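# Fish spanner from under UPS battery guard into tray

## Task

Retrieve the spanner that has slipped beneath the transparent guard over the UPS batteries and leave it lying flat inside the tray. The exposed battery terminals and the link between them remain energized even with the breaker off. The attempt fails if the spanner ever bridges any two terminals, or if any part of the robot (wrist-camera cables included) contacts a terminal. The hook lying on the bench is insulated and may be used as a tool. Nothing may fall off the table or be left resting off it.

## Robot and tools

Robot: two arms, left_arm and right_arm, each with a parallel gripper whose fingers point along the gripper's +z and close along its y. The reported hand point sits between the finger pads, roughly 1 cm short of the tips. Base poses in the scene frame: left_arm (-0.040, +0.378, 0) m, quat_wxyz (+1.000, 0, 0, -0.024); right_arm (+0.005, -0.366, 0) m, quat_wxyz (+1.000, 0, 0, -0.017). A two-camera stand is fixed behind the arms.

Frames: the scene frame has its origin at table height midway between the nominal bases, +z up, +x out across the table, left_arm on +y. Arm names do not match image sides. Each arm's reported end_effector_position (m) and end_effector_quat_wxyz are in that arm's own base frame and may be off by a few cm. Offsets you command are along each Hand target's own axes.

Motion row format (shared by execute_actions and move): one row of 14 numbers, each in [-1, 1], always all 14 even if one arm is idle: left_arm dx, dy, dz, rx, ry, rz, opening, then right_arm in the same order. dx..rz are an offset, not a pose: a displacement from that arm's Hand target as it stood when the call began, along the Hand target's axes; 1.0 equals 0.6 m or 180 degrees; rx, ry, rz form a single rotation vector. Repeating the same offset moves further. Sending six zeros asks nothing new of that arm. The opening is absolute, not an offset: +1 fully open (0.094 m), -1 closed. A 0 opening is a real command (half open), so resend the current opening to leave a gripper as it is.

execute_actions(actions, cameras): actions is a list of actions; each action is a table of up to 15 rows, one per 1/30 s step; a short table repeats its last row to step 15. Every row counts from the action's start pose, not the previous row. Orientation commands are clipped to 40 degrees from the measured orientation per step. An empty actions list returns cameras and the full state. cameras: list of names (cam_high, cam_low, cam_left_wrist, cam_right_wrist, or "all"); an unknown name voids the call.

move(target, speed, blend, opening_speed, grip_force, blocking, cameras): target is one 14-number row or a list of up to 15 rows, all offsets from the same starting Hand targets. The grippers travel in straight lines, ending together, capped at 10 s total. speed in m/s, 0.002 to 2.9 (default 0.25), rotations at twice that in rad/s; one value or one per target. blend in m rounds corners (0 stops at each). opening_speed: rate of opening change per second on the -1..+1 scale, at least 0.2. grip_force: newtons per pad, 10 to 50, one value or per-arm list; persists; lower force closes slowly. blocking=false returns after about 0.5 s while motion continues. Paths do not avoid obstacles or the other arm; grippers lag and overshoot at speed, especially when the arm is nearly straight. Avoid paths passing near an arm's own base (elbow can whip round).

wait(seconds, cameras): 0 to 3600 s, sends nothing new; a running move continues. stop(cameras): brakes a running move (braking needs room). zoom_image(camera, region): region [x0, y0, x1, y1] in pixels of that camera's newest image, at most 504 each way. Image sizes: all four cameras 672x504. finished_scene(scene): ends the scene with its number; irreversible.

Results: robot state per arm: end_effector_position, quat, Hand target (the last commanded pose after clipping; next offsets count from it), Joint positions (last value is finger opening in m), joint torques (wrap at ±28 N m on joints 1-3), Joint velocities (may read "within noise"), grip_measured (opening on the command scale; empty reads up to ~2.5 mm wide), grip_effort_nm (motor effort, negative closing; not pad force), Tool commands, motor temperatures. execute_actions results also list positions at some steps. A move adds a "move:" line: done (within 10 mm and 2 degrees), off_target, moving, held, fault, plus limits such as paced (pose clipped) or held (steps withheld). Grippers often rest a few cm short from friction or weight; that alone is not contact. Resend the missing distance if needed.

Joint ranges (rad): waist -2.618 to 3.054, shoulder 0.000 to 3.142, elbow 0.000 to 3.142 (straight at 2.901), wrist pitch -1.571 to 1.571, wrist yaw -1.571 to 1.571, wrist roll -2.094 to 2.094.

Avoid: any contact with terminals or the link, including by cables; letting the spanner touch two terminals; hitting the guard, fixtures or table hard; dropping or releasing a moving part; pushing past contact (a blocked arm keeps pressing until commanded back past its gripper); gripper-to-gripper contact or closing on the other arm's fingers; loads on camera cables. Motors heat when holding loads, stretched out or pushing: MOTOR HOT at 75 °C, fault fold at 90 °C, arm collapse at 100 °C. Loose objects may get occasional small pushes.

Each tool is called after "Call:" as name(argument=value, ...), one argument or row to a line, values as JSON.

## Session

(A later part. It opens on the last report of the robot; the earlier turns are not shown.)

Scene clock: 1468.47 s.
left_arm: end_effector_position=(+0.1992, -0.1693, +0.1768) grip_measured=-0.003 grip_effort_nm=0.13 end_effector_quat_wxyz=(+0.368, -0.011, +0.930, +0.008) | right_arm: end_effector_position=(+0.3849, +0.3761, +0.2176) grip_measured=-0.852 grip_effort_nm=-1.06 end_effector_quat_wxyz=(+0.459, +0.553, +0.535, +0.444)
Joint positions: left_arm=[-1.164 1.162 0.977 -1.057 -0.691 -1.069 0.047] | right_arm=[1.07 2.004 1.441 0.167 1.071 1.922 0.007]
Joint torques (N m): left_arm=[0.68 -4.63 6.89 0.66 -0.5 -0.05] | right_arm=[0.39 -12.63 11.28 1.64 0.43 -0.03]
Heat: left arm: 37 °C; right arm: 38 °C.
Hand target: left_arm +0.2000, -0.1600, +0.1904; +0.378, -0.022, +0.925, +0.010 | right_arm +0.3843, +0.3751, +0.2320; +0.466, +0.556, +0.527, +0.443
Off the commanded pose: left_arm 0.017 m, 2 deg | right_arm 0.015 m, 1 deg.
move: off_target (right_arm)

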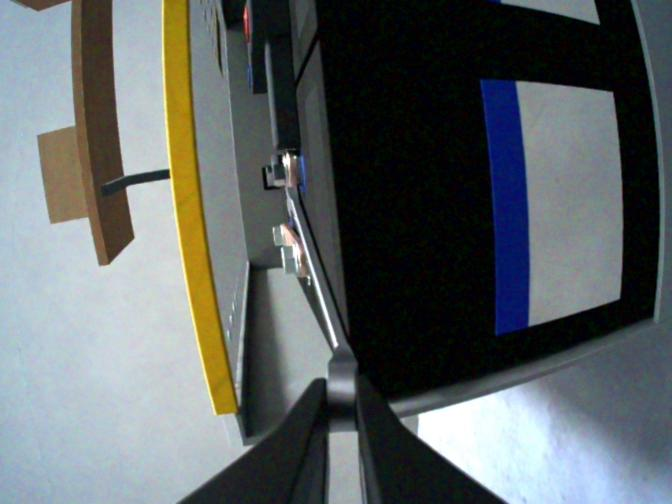

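Call:
move(
  target=[0,0,0,0,0,0,0, 0,0.0090,-0.0016,0,0,0,-0.97],
  speed=0.05,
  cameras=["cam_right_wrist","cam_high"],
)

Call:
zoom_image(
  camera="cam_right_wrist",
  region=[230, 120, 390, 440],
)

Scene clock: 1473.83 s.
left_arm: end_effector_position=(+0.1992, -0.1693, +0.1768) grip_measured=-0.003 grip_effort_nm=0.13 end_effector_quat_wxyz=(+0.368, -0.011, +0.930, +0.008) | right_arm: end_effector_position=(+0.3850, +0.3764, +0.2190) grip_measured=-0.852 grip_effort_nm=-1.06 end_effector_quat_wxyz=(+0.460, +0.552, +0.539, +0.439)
Joint positions: left_arm=[-1.164 1.162 0.977 -1.057 -0.691 -1.069 0.047] | right_arm=[1.07 2.004 1.454 0.142 1.071 1.922 0.007]
Joint torques (N m): left_arm=[0.66 -4.62 6.87 0.66 -0.5 -0.07] | right_arm=[0.4 -13.2 11.43 1.64 0.43 -0.01]
Heat: left arm: 37 °C; right arm: 39 °C.
Hand target: left_arm +0.2000, -0.1600, +0.1904; +0.378, -0.022, +0.925, +0.010 | right_arm +0.3843, +0.3751, +0.2375; +0.466, +0.556, +0.527, +0.443
Off the commanded pose: left_arm 0.017 m, 2 deg | right_arm 0.019 m, 2 deg.
move: off_target (right_arm)
Images, in order (width x height): cam_high 672x504, cam_right_wrist 672x504.

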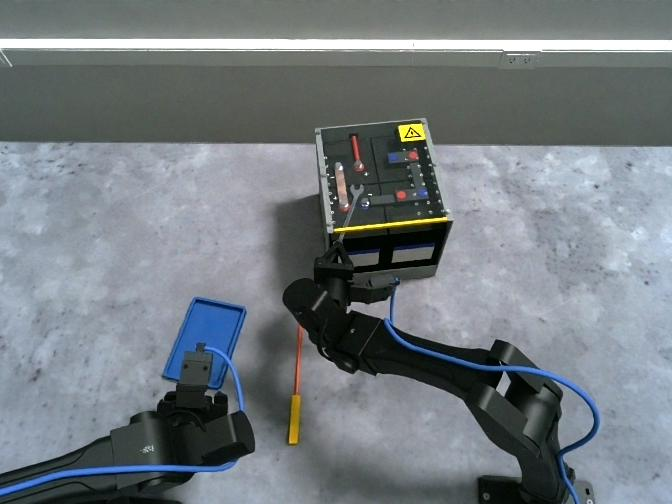

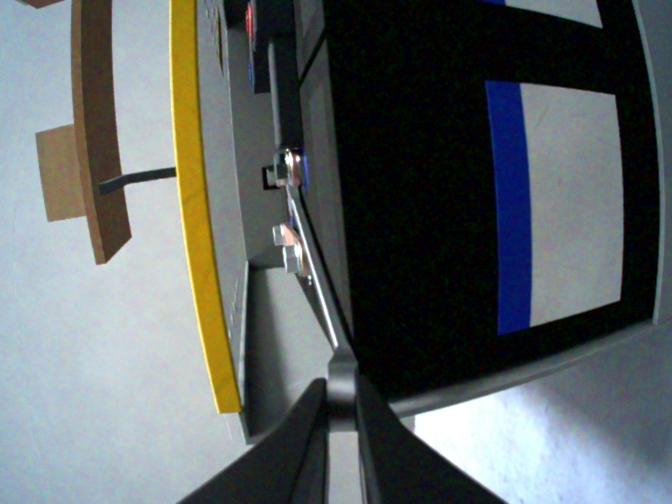

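Scaled by 1.575 from the camera's image (finer frame: 960x720).

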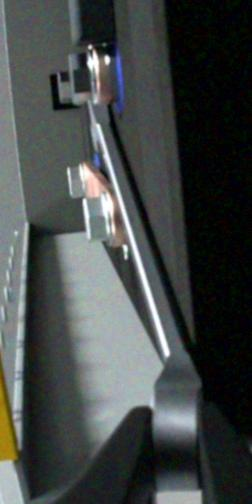

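Call:
move(
  target=[0,0,0,0,0,0,0, 0,0.0115,-0.0020,-0.022,0,0,-0.97],
  speed=0.05,
  cameras=["cam_right_wrist","cam_high"],
)

Call:
zoom_image(
  camera="cam_right_wrist",
  region=[230, 120, 390, 440],
)

Call:
zoom_image(
  camera="cam_high",
  region=[310, 160, 380, 260],
)

Scene clock: 1483.23 s.
left_arm: end_effector_position=(+0.1992, -0.1693, +0.1768) grip_measured=-0.003 grip_effort_nm=0.13 end_effector_quat_wxyz=(+0.368, -0.011, +0.930, +0.008) | right_arm: end_effector_position=(+0.3887, +0.3787, +0.2420) grip_measured=-0.852 grip_effort_nm=-1.06 end_effector_quat_wxyz=(+0.476, +0.542, +0.515, +0.463)
Joint positions: left_arm=[-1.164 1.162 0.977 -1.057 -0.691 -1.069 0.047] | right_arm=[1.07 2.004 1.454 0.289 1.096 1.816 0.007]
Joint torques (N m): left_arm=[0.68 -4.75 6.91 0.66 -0.52 -0.06] | right_arm=[0.69 -12.86 6.37 2.23 0.35 -0.18]
Heat: left arm: 37 °C; right arm: 38 °C.
Hand target: left_arm +0.2000, -0.1600, +0.1904; +0.378, -0.022, +0.925, +0.010 | right_arm +0.3843, +0.3751, +0.2446; +0.485, +0.539, +0.511, +0.461
Off the commanded pose: left_arm 0.017 m, 2 deg | right_arm 0.006 m, 1 deg.
move: done
Images, in order (width x height): cam_high 672x504, cam_right_wrist 672x504.

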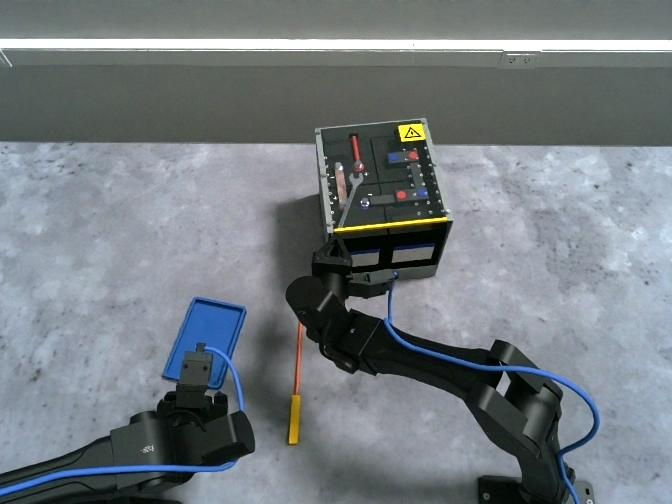

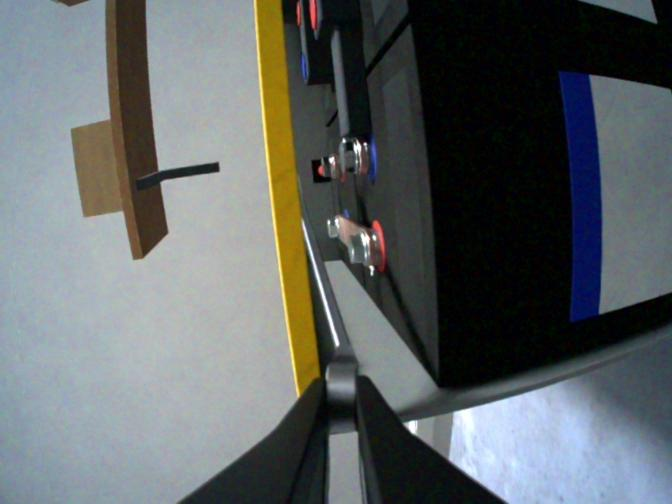

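Scaled by 1.575 from the camera's image (finer frame: 960x720).

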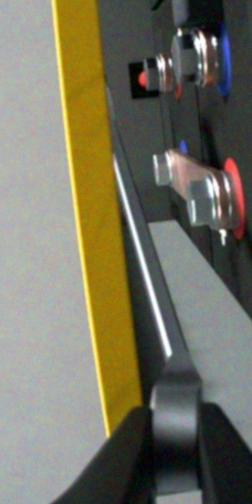

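Scaled by 5.040 from the camera's image (finer frame: 960x720).

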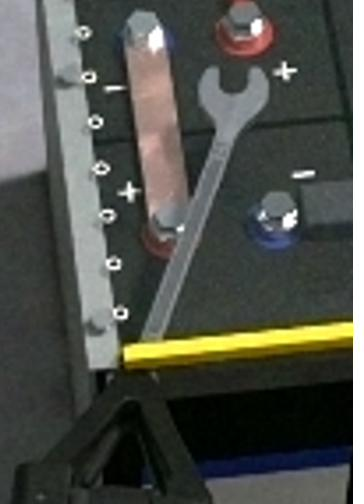

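Call:
move(
  target=[0,0,0,0,0,0,0, 0,-0.0168,0.0020,0,0,0,-0.97],
  speed=0.05,
  cameras=["cam_right_wrist","cam_high"],
)

Call:
zoom_image(
  camera="cam_right_wrist",
  region=[230, 120, 390, 440],
)

Call:
zoom_image(
  camera="cam_high",
  region=[310, 160, 380, 260],
)

Scene clock: 1493.50 s.
left_arm: end_effector_position=(+0.1992, -0.1693, +0.1768) grip_measured=-0.003 grip_effort_nm=0.13 end_effector_quat_wxyz=(+0.368, -0.011, +0.930, +0.008) | right_arm: end_effector_position=(+0.3880, +0.3773, +0.2385) grip_measured=-0.852 grip_effort_nm=-1.06 end_effector_quat_wxyz=(+0.475, +0.543, +0.509, +0.469)
Joint positions: left_arm=[-1.164 1.162 0.977 -1.057 -0.691 -1.069 0.047] | right_arm=[1.07 2.004 1.427 0.336 1.097 1.812 0.007]
Joint torques (N m): left_arm=[0.59 -4.68 6.94 0.65 -0.49 -0.06] | right_arm=[0.65 -11.73 6.54 2.1 0.34 -0.16]
Heat: left arm: 38 °C; right arm: 37 °C.
Hand target: left_arm +0.2000, -0.1600, +0.1904; +0.378, -0.022, +0.925, +0.010 | right_arm +0.3844, +0.3751, +0.2345; +0.485, +0.539, +0.511, +0.461
Off the commanded pose: left_arm 0.017 m, 2 deg | right_arm 0.006 m, 2 deg.
move: done
Images, in order (width x height): cam_high 672x504, cam_right_wrist 672x504.

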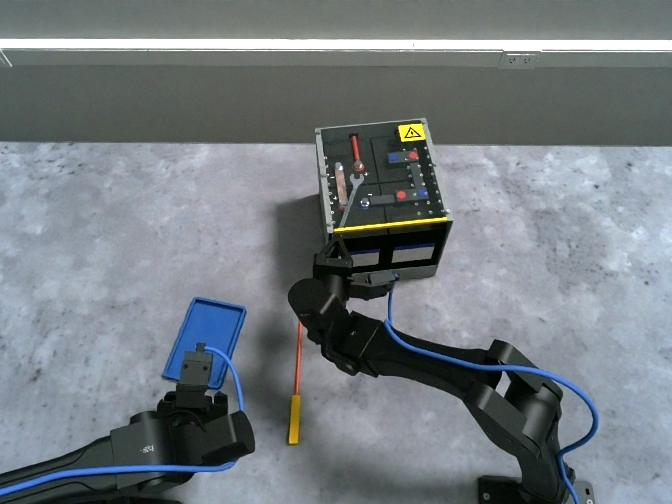

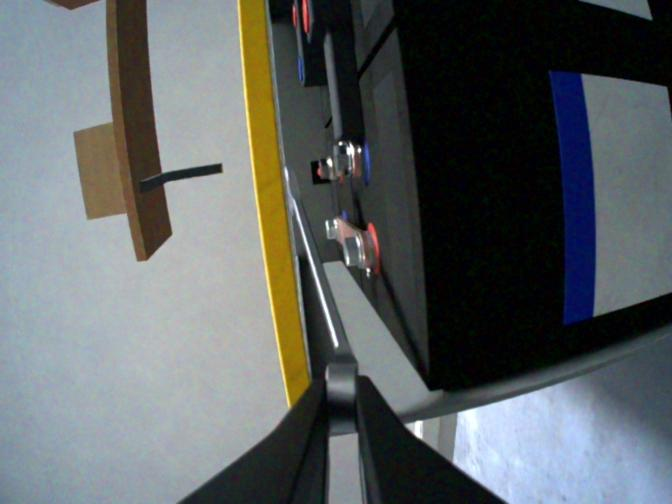

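Scaled by 1.575 from the camera's image (finer frame: 960x720).

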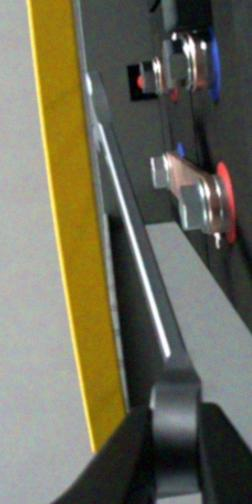

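Scaled by 5.040 from the camera's image (finer frame: 960x720).

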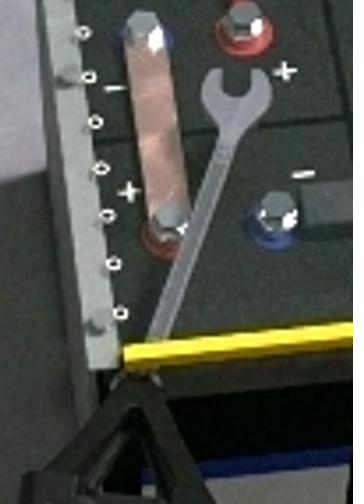

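Call:
move(
  target=[0,0,0,0,0,0,0, 0,-0.0134,0.0016,0,0,0,-0.97],
  speed=0.05,
  cameras=["cam_right_wrist","cam_high"],
)

Call:
zoom_image(
  camera="cam_right_wrist",
  region=[230, 120, 390, 440],
)

Call:
zoom_image(
  camera="cam_high",
  region=[310, 160, 380, 260],
)

Scene clock: 1498.87 s.
left_arm: end_effector_position=(+0.1992, -0.1693, +0.1768) grip_measured=-0.003 grip_effort_nm=0.13 end_effector_quat_wxyz=(+0.368, -0.011, +0.930, +0.008) | right_arm: end_effector_position=(+0.3875, +0.3762, +0.2358) grip_measured=-0.852 grip_effort_nm=-1.06 end_effector_quat_wxyz=(+0.474, +0.544, +0.506, +0.473)
Joint positions: left_arm=[-1.164 1.162 0.977 -1.057 -0.691 -1.069 0.047] | right_arm=[1.07 2.004 1.409 0.366 1.097 1.811 0.007]
Joint torques (N m): left_arm=[0.65 -4.72 7.04 0.64 -0.49 -0.05] | right_arm=[0.66 -10.78 6.52 2.11 0.32 -0.16]
Heat: left arm: 38 °C; right arm: 36 °C.
Hand target: left_arm +0.2000, -0.1600, +0.1904; +0.378, -0.022, +0.925, +0.010 | right_arm +0.3845, +0.3751, +0.2262; +0.485, +0.539, +0.512, +0.461
Off the commanded pose: left_arm 0.017 m, 2 deg | right_arm 0.010 m, 2 deg.
move: done
Images, in order (width x height): cam_high 672x504, cam_right_wrist 672x504.

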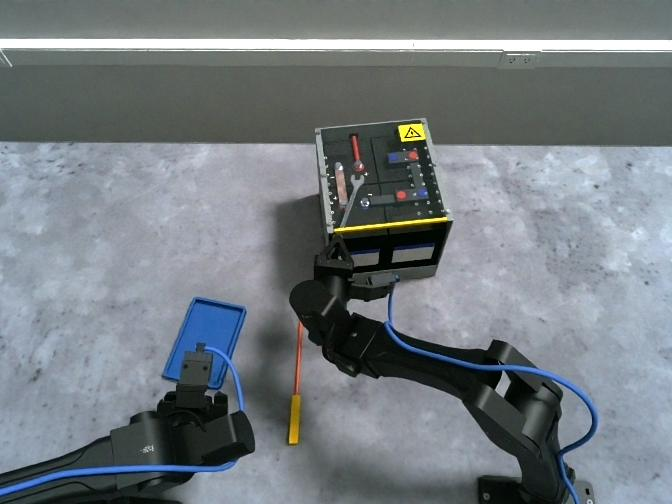

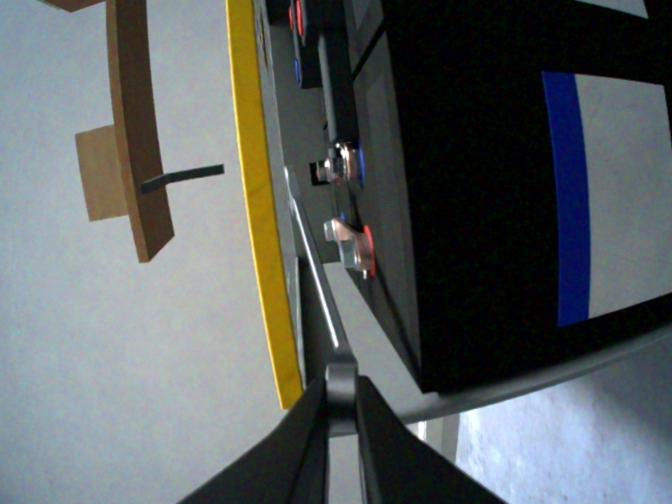

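Scaled by 1.575 from the camera's image (finer frame: 960x720).

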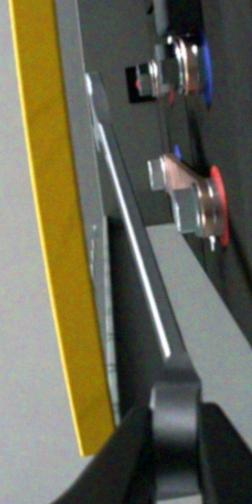

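Scaled by 5.040 from the camera's image (finer frame: 960x720).

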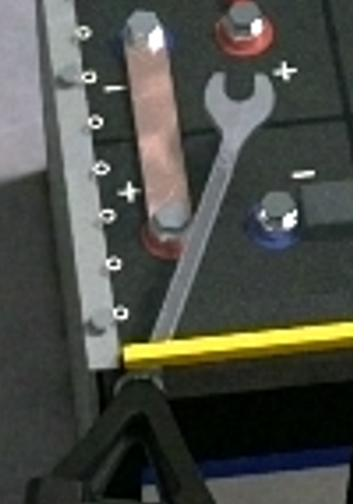

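Call:
move(
  target=[0,0,0,0,0,0,0, 0,0.0099,-0.0011,0.0200,0,0,-0.97],
  speed=0.05,
  cameras=["cam_right_wrist","cam_high"],
)

Call:
zoom_image(
  camera="cam_right_wrist",
  region=[230, 120, 390, 440],
)

Call:
zoom_image(
  camera="cam_high",
  region=[310, 160, 380, 260],
)

Scene clock: 1554.23 s.
left_arm: end_effector_position=(+0.1992, -0.1693, +0.1768) grip_measured=-0.003 grip_effort_nm=0.14 end_effector_quat_wxyz=(+0.368, -0.011, +0.930, +0.008) | right_arm: end_effector_position=(+0.3848, +0.3731, +0.2174) grip_measured=-0.852 grip_effort_nm=-1.06 end_effector_quat_wxyz=(+0.467, +0.552, +0.533, +0.440)
Joint positions: left_arm=[-1.164 1.162 0.977 -1.057 -0.691 -1.069 0.047] | right_arm=[1.07 2.004 1.432 0.183 1.087 1.907 0.007]
Joint torques (N m): left_arm=[0.62 -4.6 7.02 0.65 -0.49 -0.05] | right_arm=[0.38 -12.59 11.44 1.67 0.29 -0.01]
Heat: left arm: 38 °C; right arm: 35 °C.
Hand target: left_arm +0.2000, -0.1600, +0.1904; +0.378, -0.022, +0.925, +0.010 | right_arm +0.3845, +0.3751, +0.2323; +0.468, +0.554, +0.526, +0.444
Off the commanded pose: left_arm 0.017 m, 2 deg | right_arm 0.015 m, 1 deg.
move: off_target (right_arm)
Images, in order (width x height): cam_high 672x504, cam_right_wrist 672x504.

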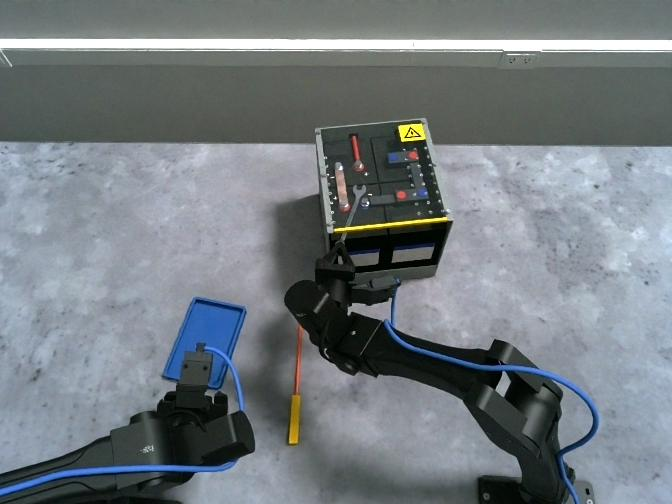

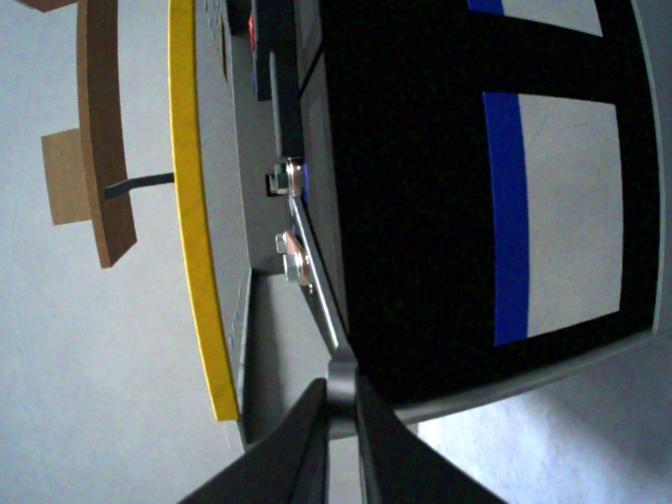

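Scaled by 1.575 from the camera's image (finer frame: 960x720).

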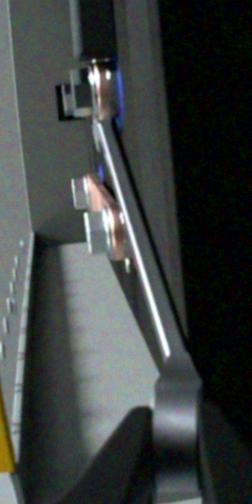

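Scaled by 5.040 from the camera's image (finer frame: 960x720).

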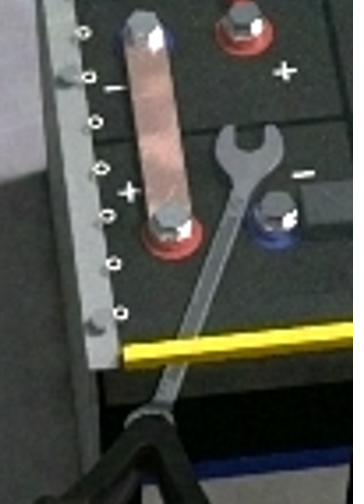

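Call:
move(
  target=[0,0,0,0,0,0,0, 0,0,0,-0.0130,0,0,-0.97],
  speed=0.05,
  cameras=["cam_right_wrist"],
)

Call:
zoom_image(
  camera="cam_right_wrist",
  region=[230, 120, 390, 440],
)

Scene clock: 1573.00 s.
left_arm: end_effector_position=(+0.1992, -0.1693, +0.1768) grip_measured=-0.003 grip_effort_nm=0.13 end_effector_quat_wxyz=(+0.368, -0.011, +0.930, +0.008) | right_arm: end_effector_position=(+0.3870, +0.3768, +0.2298) grip_measured=-0.852 grip_effort_nm=-1.06 end_effector_quat_wxyz=(+0.469, +0.547, +0.520, +0.459)
Joint positions: left_arm=[-1.164 1.162 0.977 -1.057 -0.691 -1.069 0.047] | right_arm=[1.07 2.004 1.432 0.268 1.088 1.856 0.007]
Joint torques (N m): left_arm=[0.7 -4.6 6.89 0.66 -0.48 -0.07] | right_arm=[0.58 -11.95 7.76 2.09 0.37 -0.14]
Heat: left arm: 38 °C; right arm: 36 °C.
Hand target: left_arm +0.2000, -0.1600, +0.1904; +0.378, -0.022, +0.925, +0.010 | right_arm +0.3845, +0.3751, +0.2322; +0.479, +0.545, +0.517, +0.455
Off the commanded pose: left_arm 0.017 m, 2 deg | right_arm 0.004 m, 1 deg.
move: done

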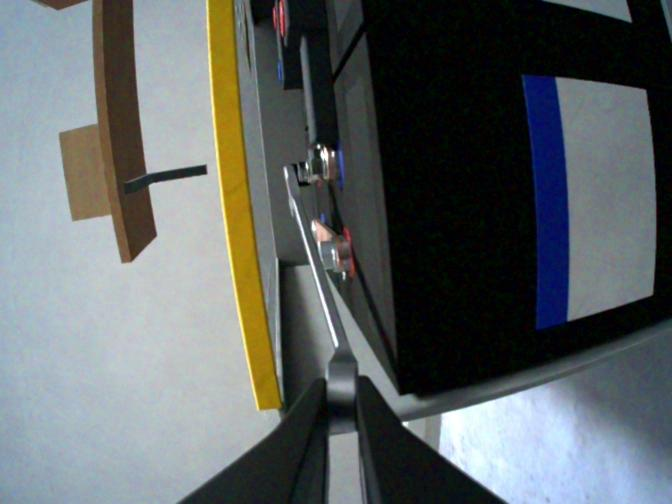

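Scaled by 1.575 from the camera's image (finer frame: 960x720).

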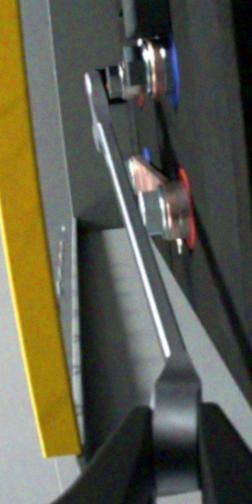

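Call:
move(
  target=[0,0,0,0,0,0,0, 0.0038,-0.0021,-0.0161,0,0,0,-0.97],
  speed=0.04,
  cameras=["cam_right_wrist","cam_high"],
)

Call:
zoom_image(
  camera="cam_right_wrist",
  region=[230, 120, 390, 440],
)

Call:
zoom_image(
  camera="cam_high",
  region=[310, 160, 380, 260],
)

Scene clock: 1582.97 s.
left_arm: end_effector_position=(+0.1992, -0.1693, +0.1768) grip_measured=-0.003 grip_effort_nm=0.13 end_effector_quat_wxyz=(+0.368, -0.011, +0.930, +0.008) | right_arm: end_effector_position=(+0.3783, +0.3820, +0.2309) grip_measured=-0.852 grip_effort_nm=-1.06 end_effector_quat_wxyz=(+0.471, +0.544, +0.520, +0.460)
Joint positions: left_arm=[-1.164 1.162 0.977 -1.057 -0.691 -1.069 0.047] | right_arm=[1.093 2.004 1.432 0.269 1.109 1.855 0.007]
Joint torques (N m): left_arm=[0.65 -4.57 6.93 0.62 -0.46 -0.09] | right_arm=[0.57 -12.52 7.05 1.98 0.38 -0.04]
Heat: left arm: 38 °C; right arm: 36 °C.
Hand target: left_arm +0.2000, -0.1600, +0.1904; +0.378, -0.022, +0.925, +0.010 | right_arm +0.3748, +0.3780, +0.2322; +0.479, +0.545, +0.517, +0.455
Off the commanded pose: left_arm 0.017 m, 2 deg | right_arm 0.006 m, 1 deg.
move: done
Images, in order (width x height): cam_high 672x504, cam_right_wrist 672x504.

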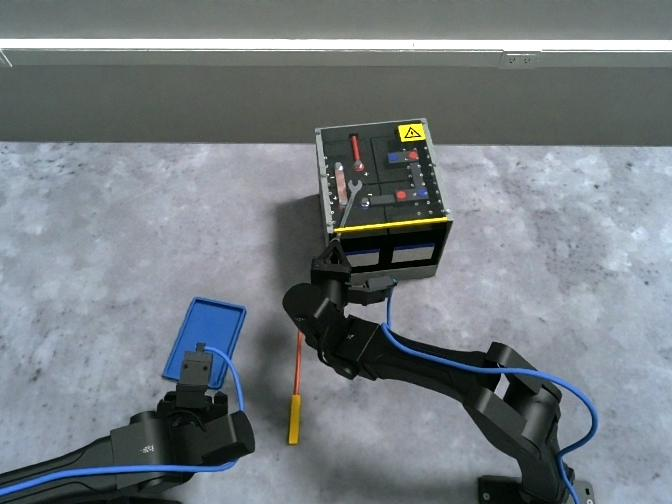

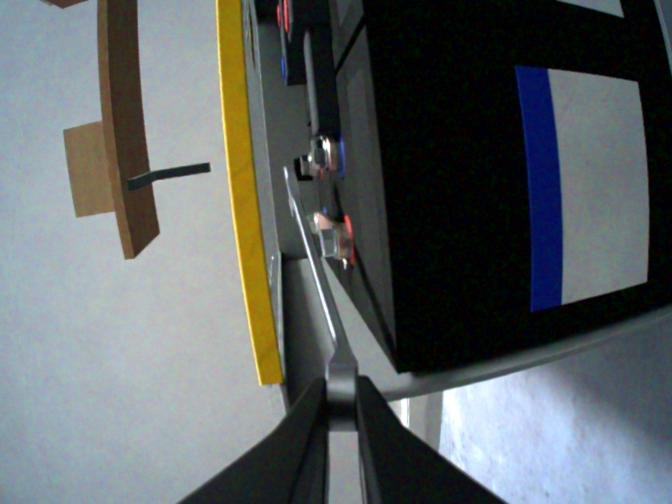

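Scaled by 1.575 from the camera's image (finer frame: 960x720).

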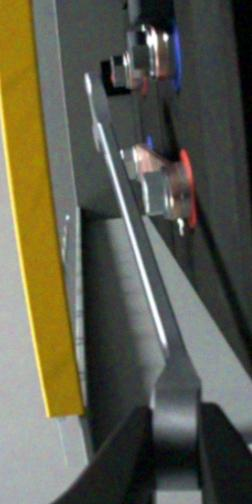

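Scaled by 5.040 from the camera's image (finer frame: 960x720).

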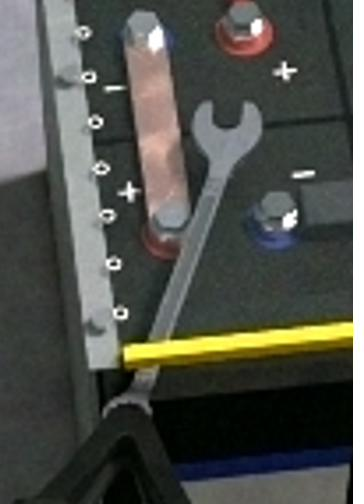

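Call:
move(
  target=[0,0,0,0,0,0,0, 0.0010,-0.0025,-0.0193,0,0,0,-0.97],
  speed=0.04,
  cameras=["cam_right_wrist","cam_high"],
)

Call:
zoom_image(
  camera="cam_right_wrist",
  region=[230, 120, 390, 440],
)

Call:
zoom_image(
  camera="cam_high",
  region=[310, 160, 380, 260],
)

Scene clock: 1592.00 s.
left_arm: end_effector_position=(+0.1992, -0.1693, +0.1768) grip_measured=-0.003 grip_effort_nm=0.14 end_effector_quat_wxyz=(+0.368, -0.011, +0.930, +0.008) | right_arm: end_effector_position=(+0.3680, +0.3860, +0.2278) grip_measured=-0.852 grip_effort_nm=-1.05 end_effector_quat_wxyz=(+0.471, +0.544, +0.520, +0.461)
Joint positions: left_arm=[-1.164 1.162 0.977 -1.057 -0.691 -1.069 0.047] | right_arm=[1.119 2.004 1.421 0.269 1.132 1.87 0.007]
Joint torques (N m): left_arm=[0.57 -4.59 6.94 0.62 -0.53 -0.08] | right_arm=[0.55 -13.76 6.56 1.78 0.43 0]
Heat: left arm: 38 °C; right arm: 35 °C.
Hand target: left_arm +0.2000, -0.1600, +0.1904; +0.378, -0.022, +0.925, +0.010 | right_arm +0.3632, +0.3792, +0.2322; +0.479, +0.545, +0.517, +0.455
Off the commanded pose: left_arm 0.017 m, 2 deg | right_arm 0.009 m, 1 deg.
move: done
Images, in order (width x height): cam_high 672x504, cam_right_wrist 672x504.

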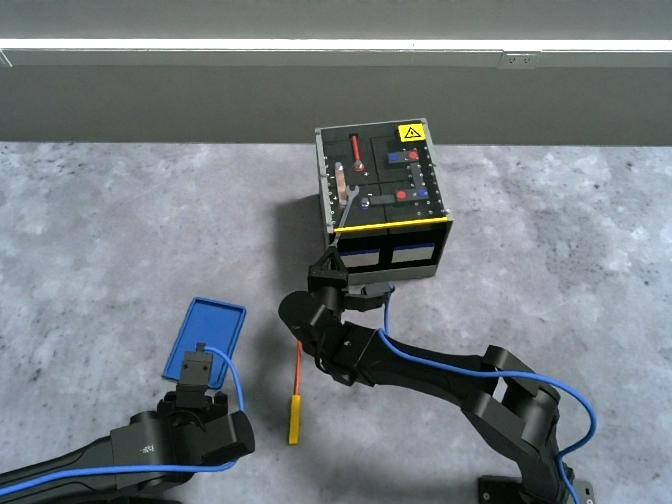

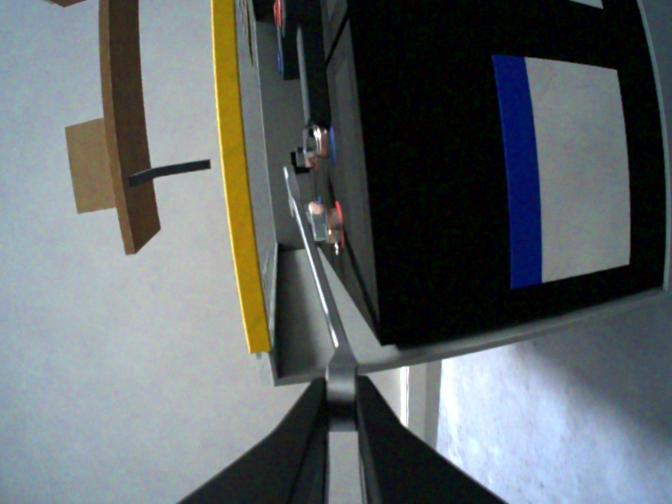

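Scaled by 1.575 from the camera's image (finer frame: 960x720).

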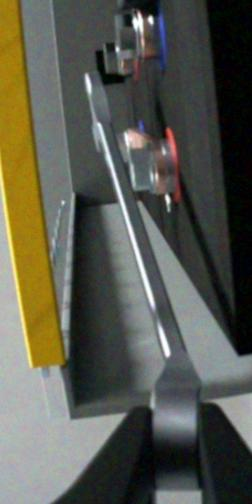

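Scaled by 5.040 from the camera's image (finer frame: 960x720).

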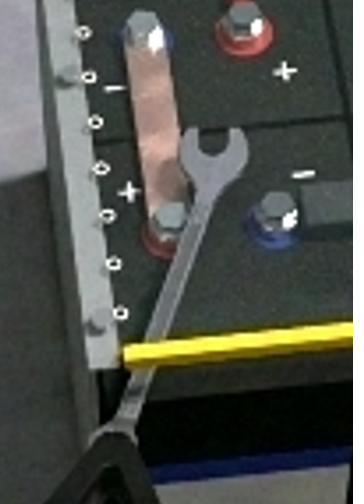

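Call:
move(
  target=[0,0,0,0,0,0,0, 0.0005,0.0010,-0.0150,-0.0055,0,0,-0.97],
  speed=0.04,
  cameras=["cam_right_wrist","cam_high"],
)

Call:
zoom_image(
  camera="cam_right_wrist",
  region=[230, 120, 390, 440],
)

Call:
zoom_image(
  camera="cam_high",
  region=[310, 160, 380, 260],
)

Scene clock: 1613.10 s.
left_arm: end_effector_position=(+0.1992, -0.1693, +0.1768) grip_measured=-0.003 grip_effort_nm=0.13 end_effector_quat_wxyz=(+0.368, -0.011, +0.930, +0.008) | right_arm: end_effector_position=(+0.3593, +0.3868, +0.2223) grip_measured=-0.852 grip_effort_nm=-1.06 end_effector_quat_wxyz=(+0.476, +0.541, +0.521, +0.458)
Joint positions: left_arm=[-1.164 1.162 0.977 -1.057 -0.691 -1.069 0.047] | right_arm=[1.138 2.004 1.396 0.286 1.156 1.867 0.007]
Joint torques (N m): left_arm=[0.65 -4.56 7.01 0.67 -0.5 -0.05] | right_arm=[0.55 -14.5 6.42 2.03 0.41 -0.13]
Motor temperatures (°C): left_arm=[24 34 38 30 22 23 25] | right_arm=[22 32 35 33 23 21 28]
Heat: left arm: 38 °C; right arm: 35 °C.
Hand target: left_arm +0.2000, -0.1600, +0.1904; +0.378, -0.022, +0.925, +0.010 | right_arm +0.3545, +0.3799, +0.2341; +0.484, +0.541, +0.513, +0.460
Off the commanded pose: left_arm 0.017 m, 2 deg | right_arm 0.014 m, 1 deg.
move: off_target (right_arm)
Images, in order (width x height): cam_high 672x504, cam_right_wrist 672x504.

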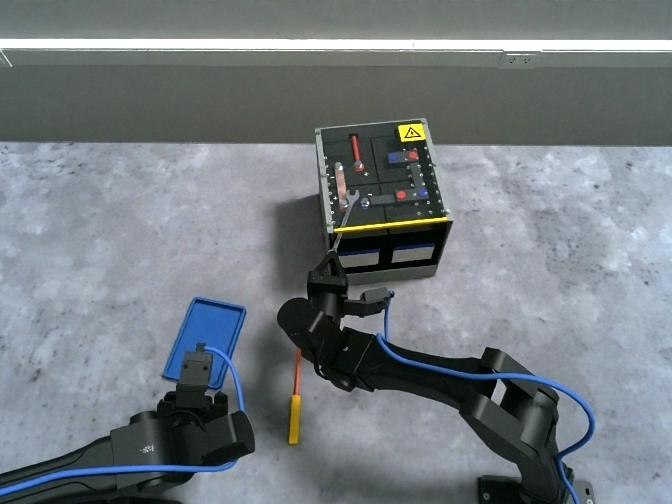

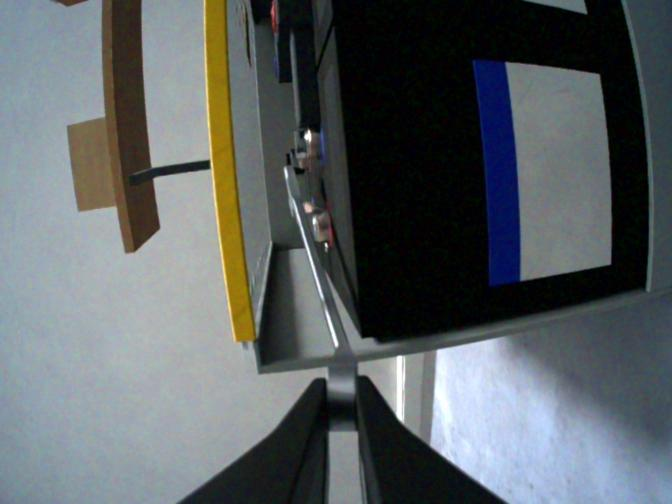

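Scaled by 1.575 from the camera's image (finer frame: 960x720).

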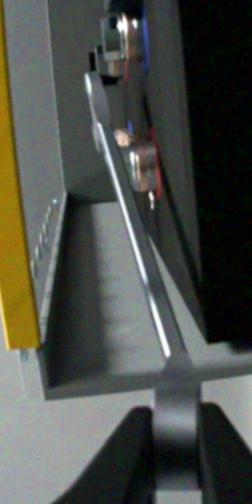

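Scaled by 5.040 from the camera's image (finer frame: 960x720).

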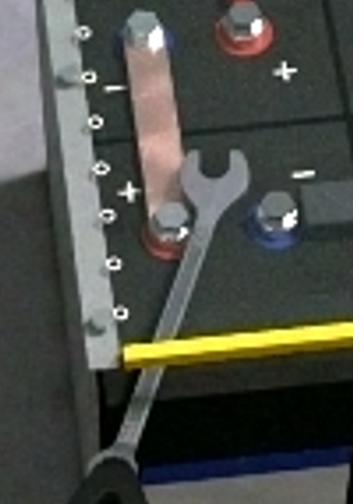

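Call:
move(
  target=[0,0,0,0,0,0,0, 0,0,0,-0.0065,0,0,-0.97],
  speed=0.04,
  cameras=["cam_right_wrist","cam_high"],
)

Call:
zoom_image(
  camera="cam_right_wrist",
  region=[230, 120, 390, 440],
)

Call:
zoom_image(
  camera="cam_high",
  region=[310, 160, 380, 260],
)

Scene clock: 1625.23 s.
left_arm: end_effector_position=(+0.1992, -0.1693, +0.1768) grip_measured=-0.003 grip_effort_nm=0.13 end_effector_quat_wxyz=(+0.368, -0.011, +0.930, +0.008) | right_arm: end_effector_position=(+0.3594, +0.3856, +0.2249) grip_measured=-0.852 grip_effort_nm=-1.06 end_effector_quat_wxyz=(+0.481, +0.537, +0.514, +0.464)
Joint positions: left_arm=[-1.164 1.162 0.977 -1.057 -0.691 -1.069 0.047] | right_arm=[1.138 2.004 1.375 0.359 1.165 1.823 0.007]
Joint torques (N m): left_arm=[0.58 -4.68 6.86 0.62 -0.49 -0.06] | right_arm=[0.62 -13.94 6.39 2.05 0.37 -0.14]
Heat: left arm: 38 °C; right arm: 35 °C.
Hand target: left_arm +0.2000, -0.1600, +0.1904; +0.378, -0.022, +0.925, +0.010 | right_arm +0.3545, +0.3798, +0.2340; +0.489, +0.536, +0.508, +0.465
Off the commanded pose: left_arm 0.017 m, 2 deg | right_arm 0.012 m, 1 deg.
move: off_target (right_arm)
Images, in order (width x height): cam_high 672x504, cam_right_wrist 672x504.

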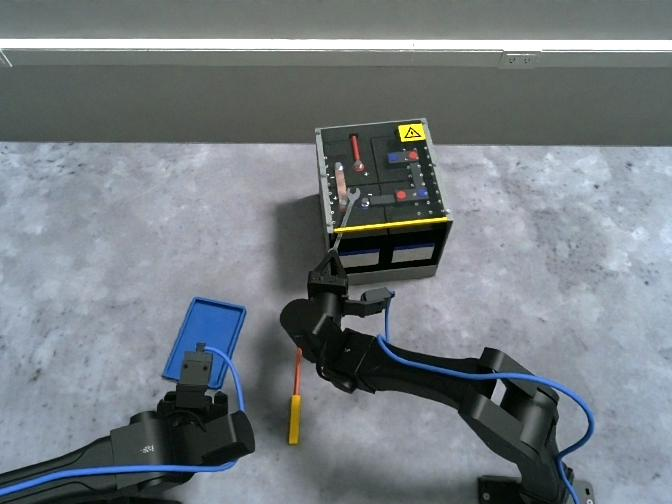

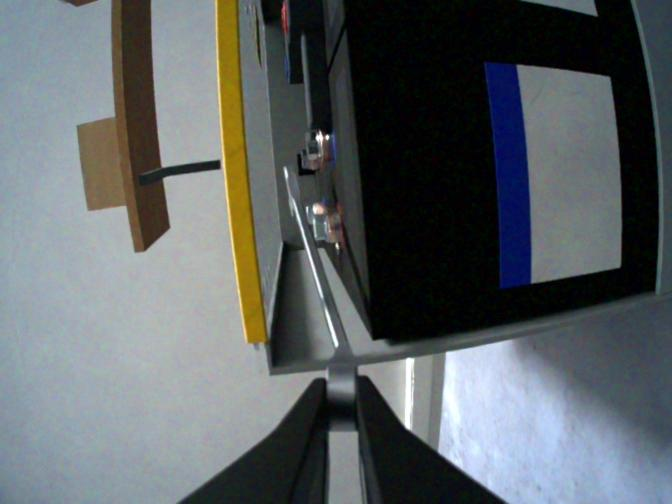

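Scaled by 1.575 from the camera's image (finer frame: 960x720).

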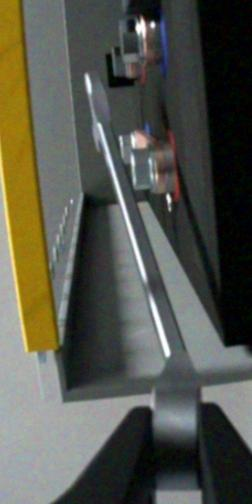

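Scaled by 5.040 from the camera's image (finer frame: 960x720).

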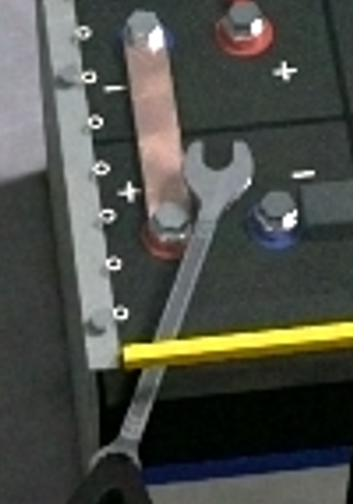

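Call:
move(
  target=[0,0,0,0,0,0,0, 0.0010,0.0033,-0.0168,-0.003,0,0,-0.97],
  speed=0.04,
  cameras=["cam_right_wrist","cam_high"],
)

Call:
zoom_image(
  camera="cam_right_wrist",
  region=[230, 120, 390, 440],
)

Call:
zoom_image(
  camera="cam_high",
  region=[310, 160, 380, 260],
)

Scene clock: 1636.13 s.
left_arm: end_effector_position=(+0.1992, -0.1693, +0.1768) grip_measured=-0.003 grip_effort_nm=0.13 end_effector_quat_wxyz=(+0.368, -0.011, +0.930, +0.008) | right_arm: end_effector_position=(+0.3497, +0.3885, +0.2228) grip_measured=-0.852 grip_effort_nm=-1.06 end_effector_quat_wxyz=(+0.486, +0.532, +0.516, +0.464)
Joint positions: left_arm=[-1.164 1.162 0.977 -1.057 -0.691 -1.069 0.047] | right_arm=[1.162 2.004 1.359 0.381 1.188 1.81 0.007]
Joint torques (N m): left_arm=[0.57 -4.63 6.9 0.64 -0.51 -0.06] | right_arm=[0.55 -14.9 6.34 2.03 0.34 -0.17]
Heat: left arm: 38 °C; right arm: 35 °C.
Hand target: left_arm +0.2000, -0.1600, +0.1904; +0.378, -0.022, +0.925, +0.010 | right_arm +0.3446, +0.3810, +0.2368; +0.492, +0.533, +0.506, +0.467
Off the commanded pose: left_arm 0.017 m, 2 deg | right_arm 0.017 m, 1 deg.
move: off_target (right_arm)
Images, in order (width x height): cam_high 672x504, cam_right_wrist 672x504.

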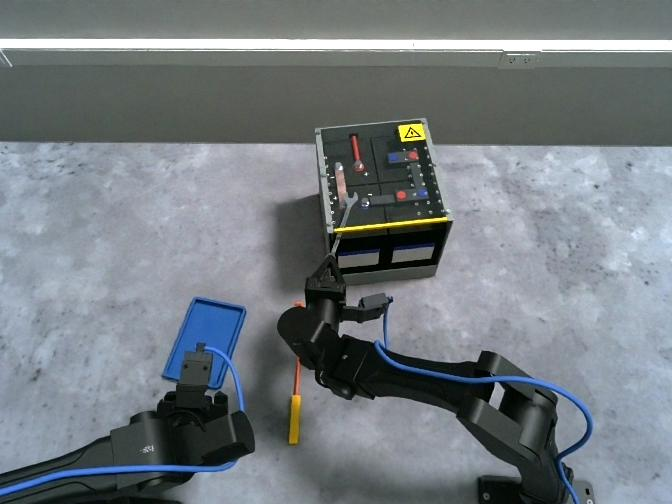

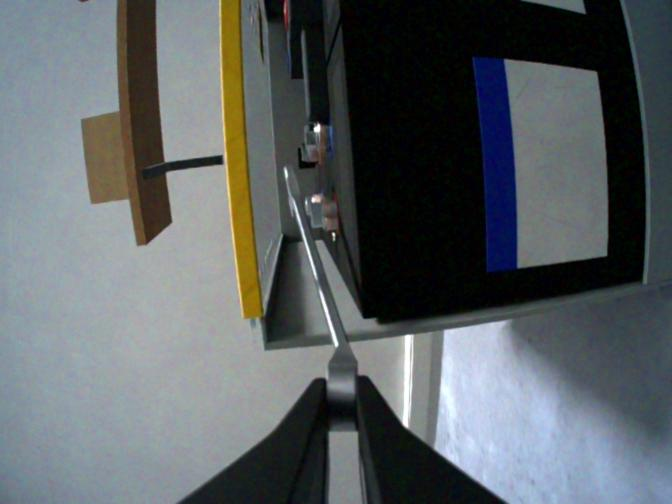

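Scaled by 1.575 from the camera's image (finer frame: 960x720).

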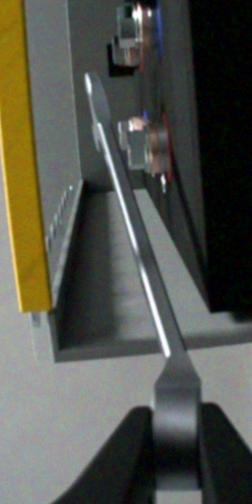

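Scaled by 5.040 from the camera's image (finer frame: 960x720).

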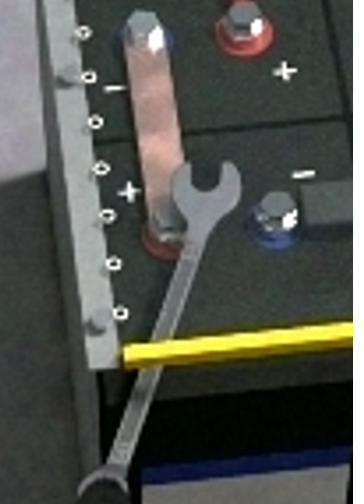

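Call:
move(
  target=[0,0,0,0,0,0,0, -0.0030,-0.0010,-0.0199,-0.005,0,0,-0.97],
  speed=0.04,
  cameras=["cam_right_wrist","cam_high"],
)

Call:
zoom_image(
  camera="cam_right_wrist",
  region=[230, 120, 390, 440],
)

Call:
zoom_image(
  camera="cam_high",
  region=[310, 160, 380, 260],
)

Scene clock: 1643.97 s.
left_arm: end_effector_position=(+0.1992, -0.1693, +0.1768) grip_measured=-0.003 grip_effort_nm=0.13 end_effector_quat_wxyz=(+0.368, -0.011, +0.930, +0.008) | right_arm: end_effector_position=(+0.3383, +0.3889, +0.2167) grip_measured=-0.852 grip_effort_nm=-1.06 end_effector_quat_wxyz=(+0.492, +0.526, +0.516, +0.464)
Joint positions: left_arm=[-1.164 1.162 0.977 -1.057 -0.691 -1.069 0.047] | right_arm=[1.187 2.004 1.319 0.435 1.217 1.786 0.007]
Joint torques (N m): left_arm=[0.72 -4.75 6.91 0.64 -0.5 -0.09] | right_arm=[0.58 -16.09 6.22 2.02 0.36 -0.14]
Heat: left arm: 38 °C; right arm: 35 °C.
Hand target: left_arm +0.2000, -0.1600, +0.1904; +0.378, -0.022, +0.925, +0.010 | right_arm +0.3325, +0.3799, +0.2372; +0.496, +0.529, +0.502, +0.471
Off the commanded pose: left_arm 0.017 m, 2 deg | right_arm 0.023 m, 2 deg.
move: off_target (right_arm)
Images, in order (width x height): cam_high 672x504, cam_right_wrist 672x504.

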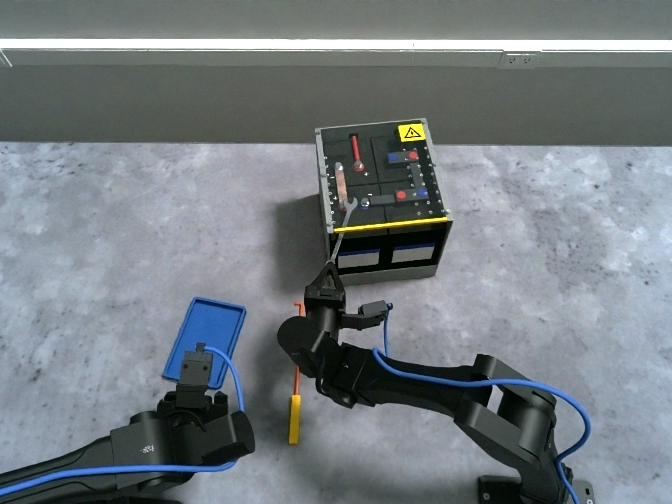

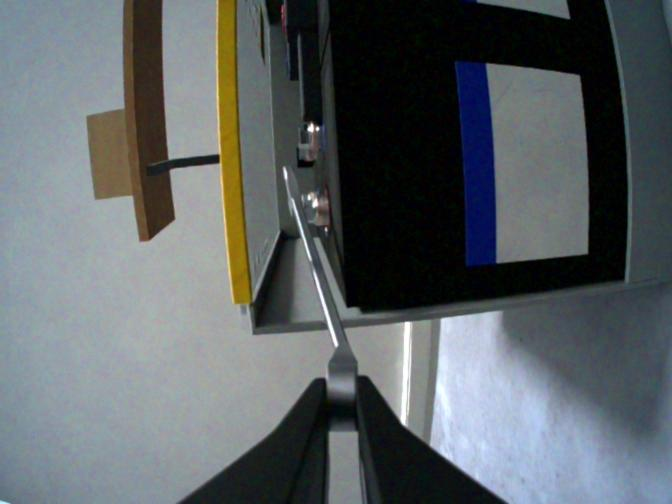

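Scaled by 1.575 from the camera's image (finer frame: 960x720).

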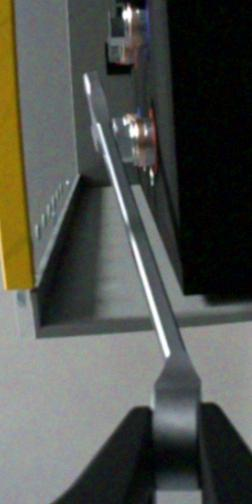

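Scaled by 5.040 from the camera's image (finer frame: 960x720).

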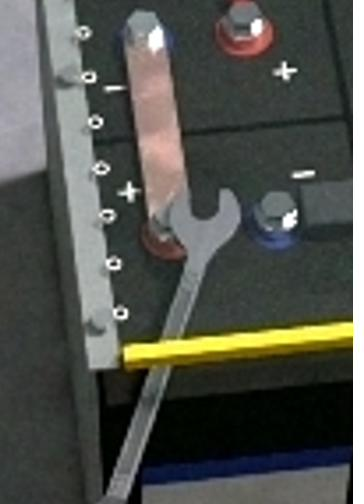

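Call:
move(
  target=[0,0,0,0,0,0,0, -0.001,0.0020,0,-0.0100,0,0,-0.97],
  speed=0.05,
  cameras=["cam_right_wrist"],
)

Call:
zoom_image(
  camera="cam_right_wrist",
  region=[230, 120, 390, 440],
)

Scene clock: 1652.33 s.
left_arm: end_effector_position=(+0.1992, -0.1693, +0.1768) grip_measured=-0.003 grip_effort_nm=0.13 end_effector_quat_wxyz=(+0.368, -0.011, +0.930, +0.008) | right_arm: end_effector_position=(+0.3379, +0.3865, +0.2235) grip_measured=-0.852 grip_effort_nm=-1.06 end_effector_quat_wxyz=(+0.500, +0.520, +0.504, +0.475)
Joint positions: left_arm=[-1.164 1.162 0.977 -1.057 -0.691 -1.069 0.047] | right_arm=[1.187 2.004 1.287 0.573 1.226 1.695 0.007]
Joint torques (N m): left_arm=[0.62 -4.62 6.94 0.63 -0.48 -0.06] | right_arm=[0.57 -14.99 6.15 2 0.25 -0.16]
Heat: left arm: 38 °C; right arm: 35 °C.
Hand target: left_arm +0.2000, -0.1600, +0.1904; +0.378, -0.022, +0.925, +0.010 | right_arm +0.3326, +0.3792, +0.2384; +0.504, +0.521, +0.495, +0.479
Off the commanded pose: left_arm 0.017 m, 2 deg | right_arm 0.017 m, 1 deg.
move: off_target (right_arm)

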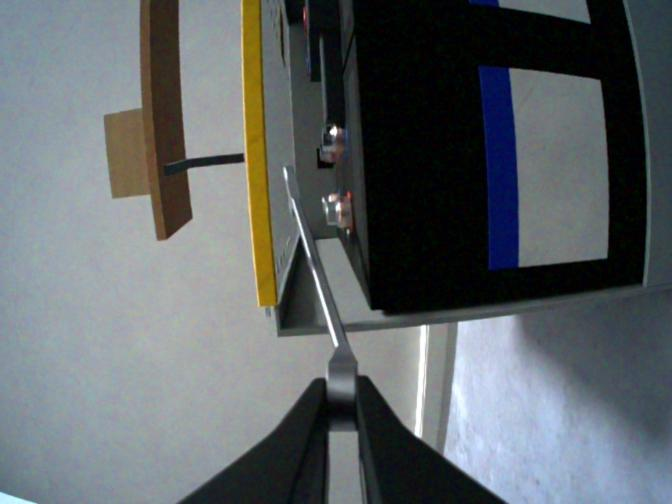

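Scaled by 1.575 from the camera's image (finer frame: 960x720).

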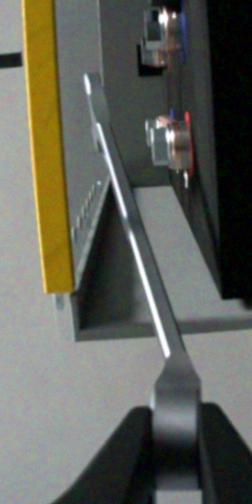

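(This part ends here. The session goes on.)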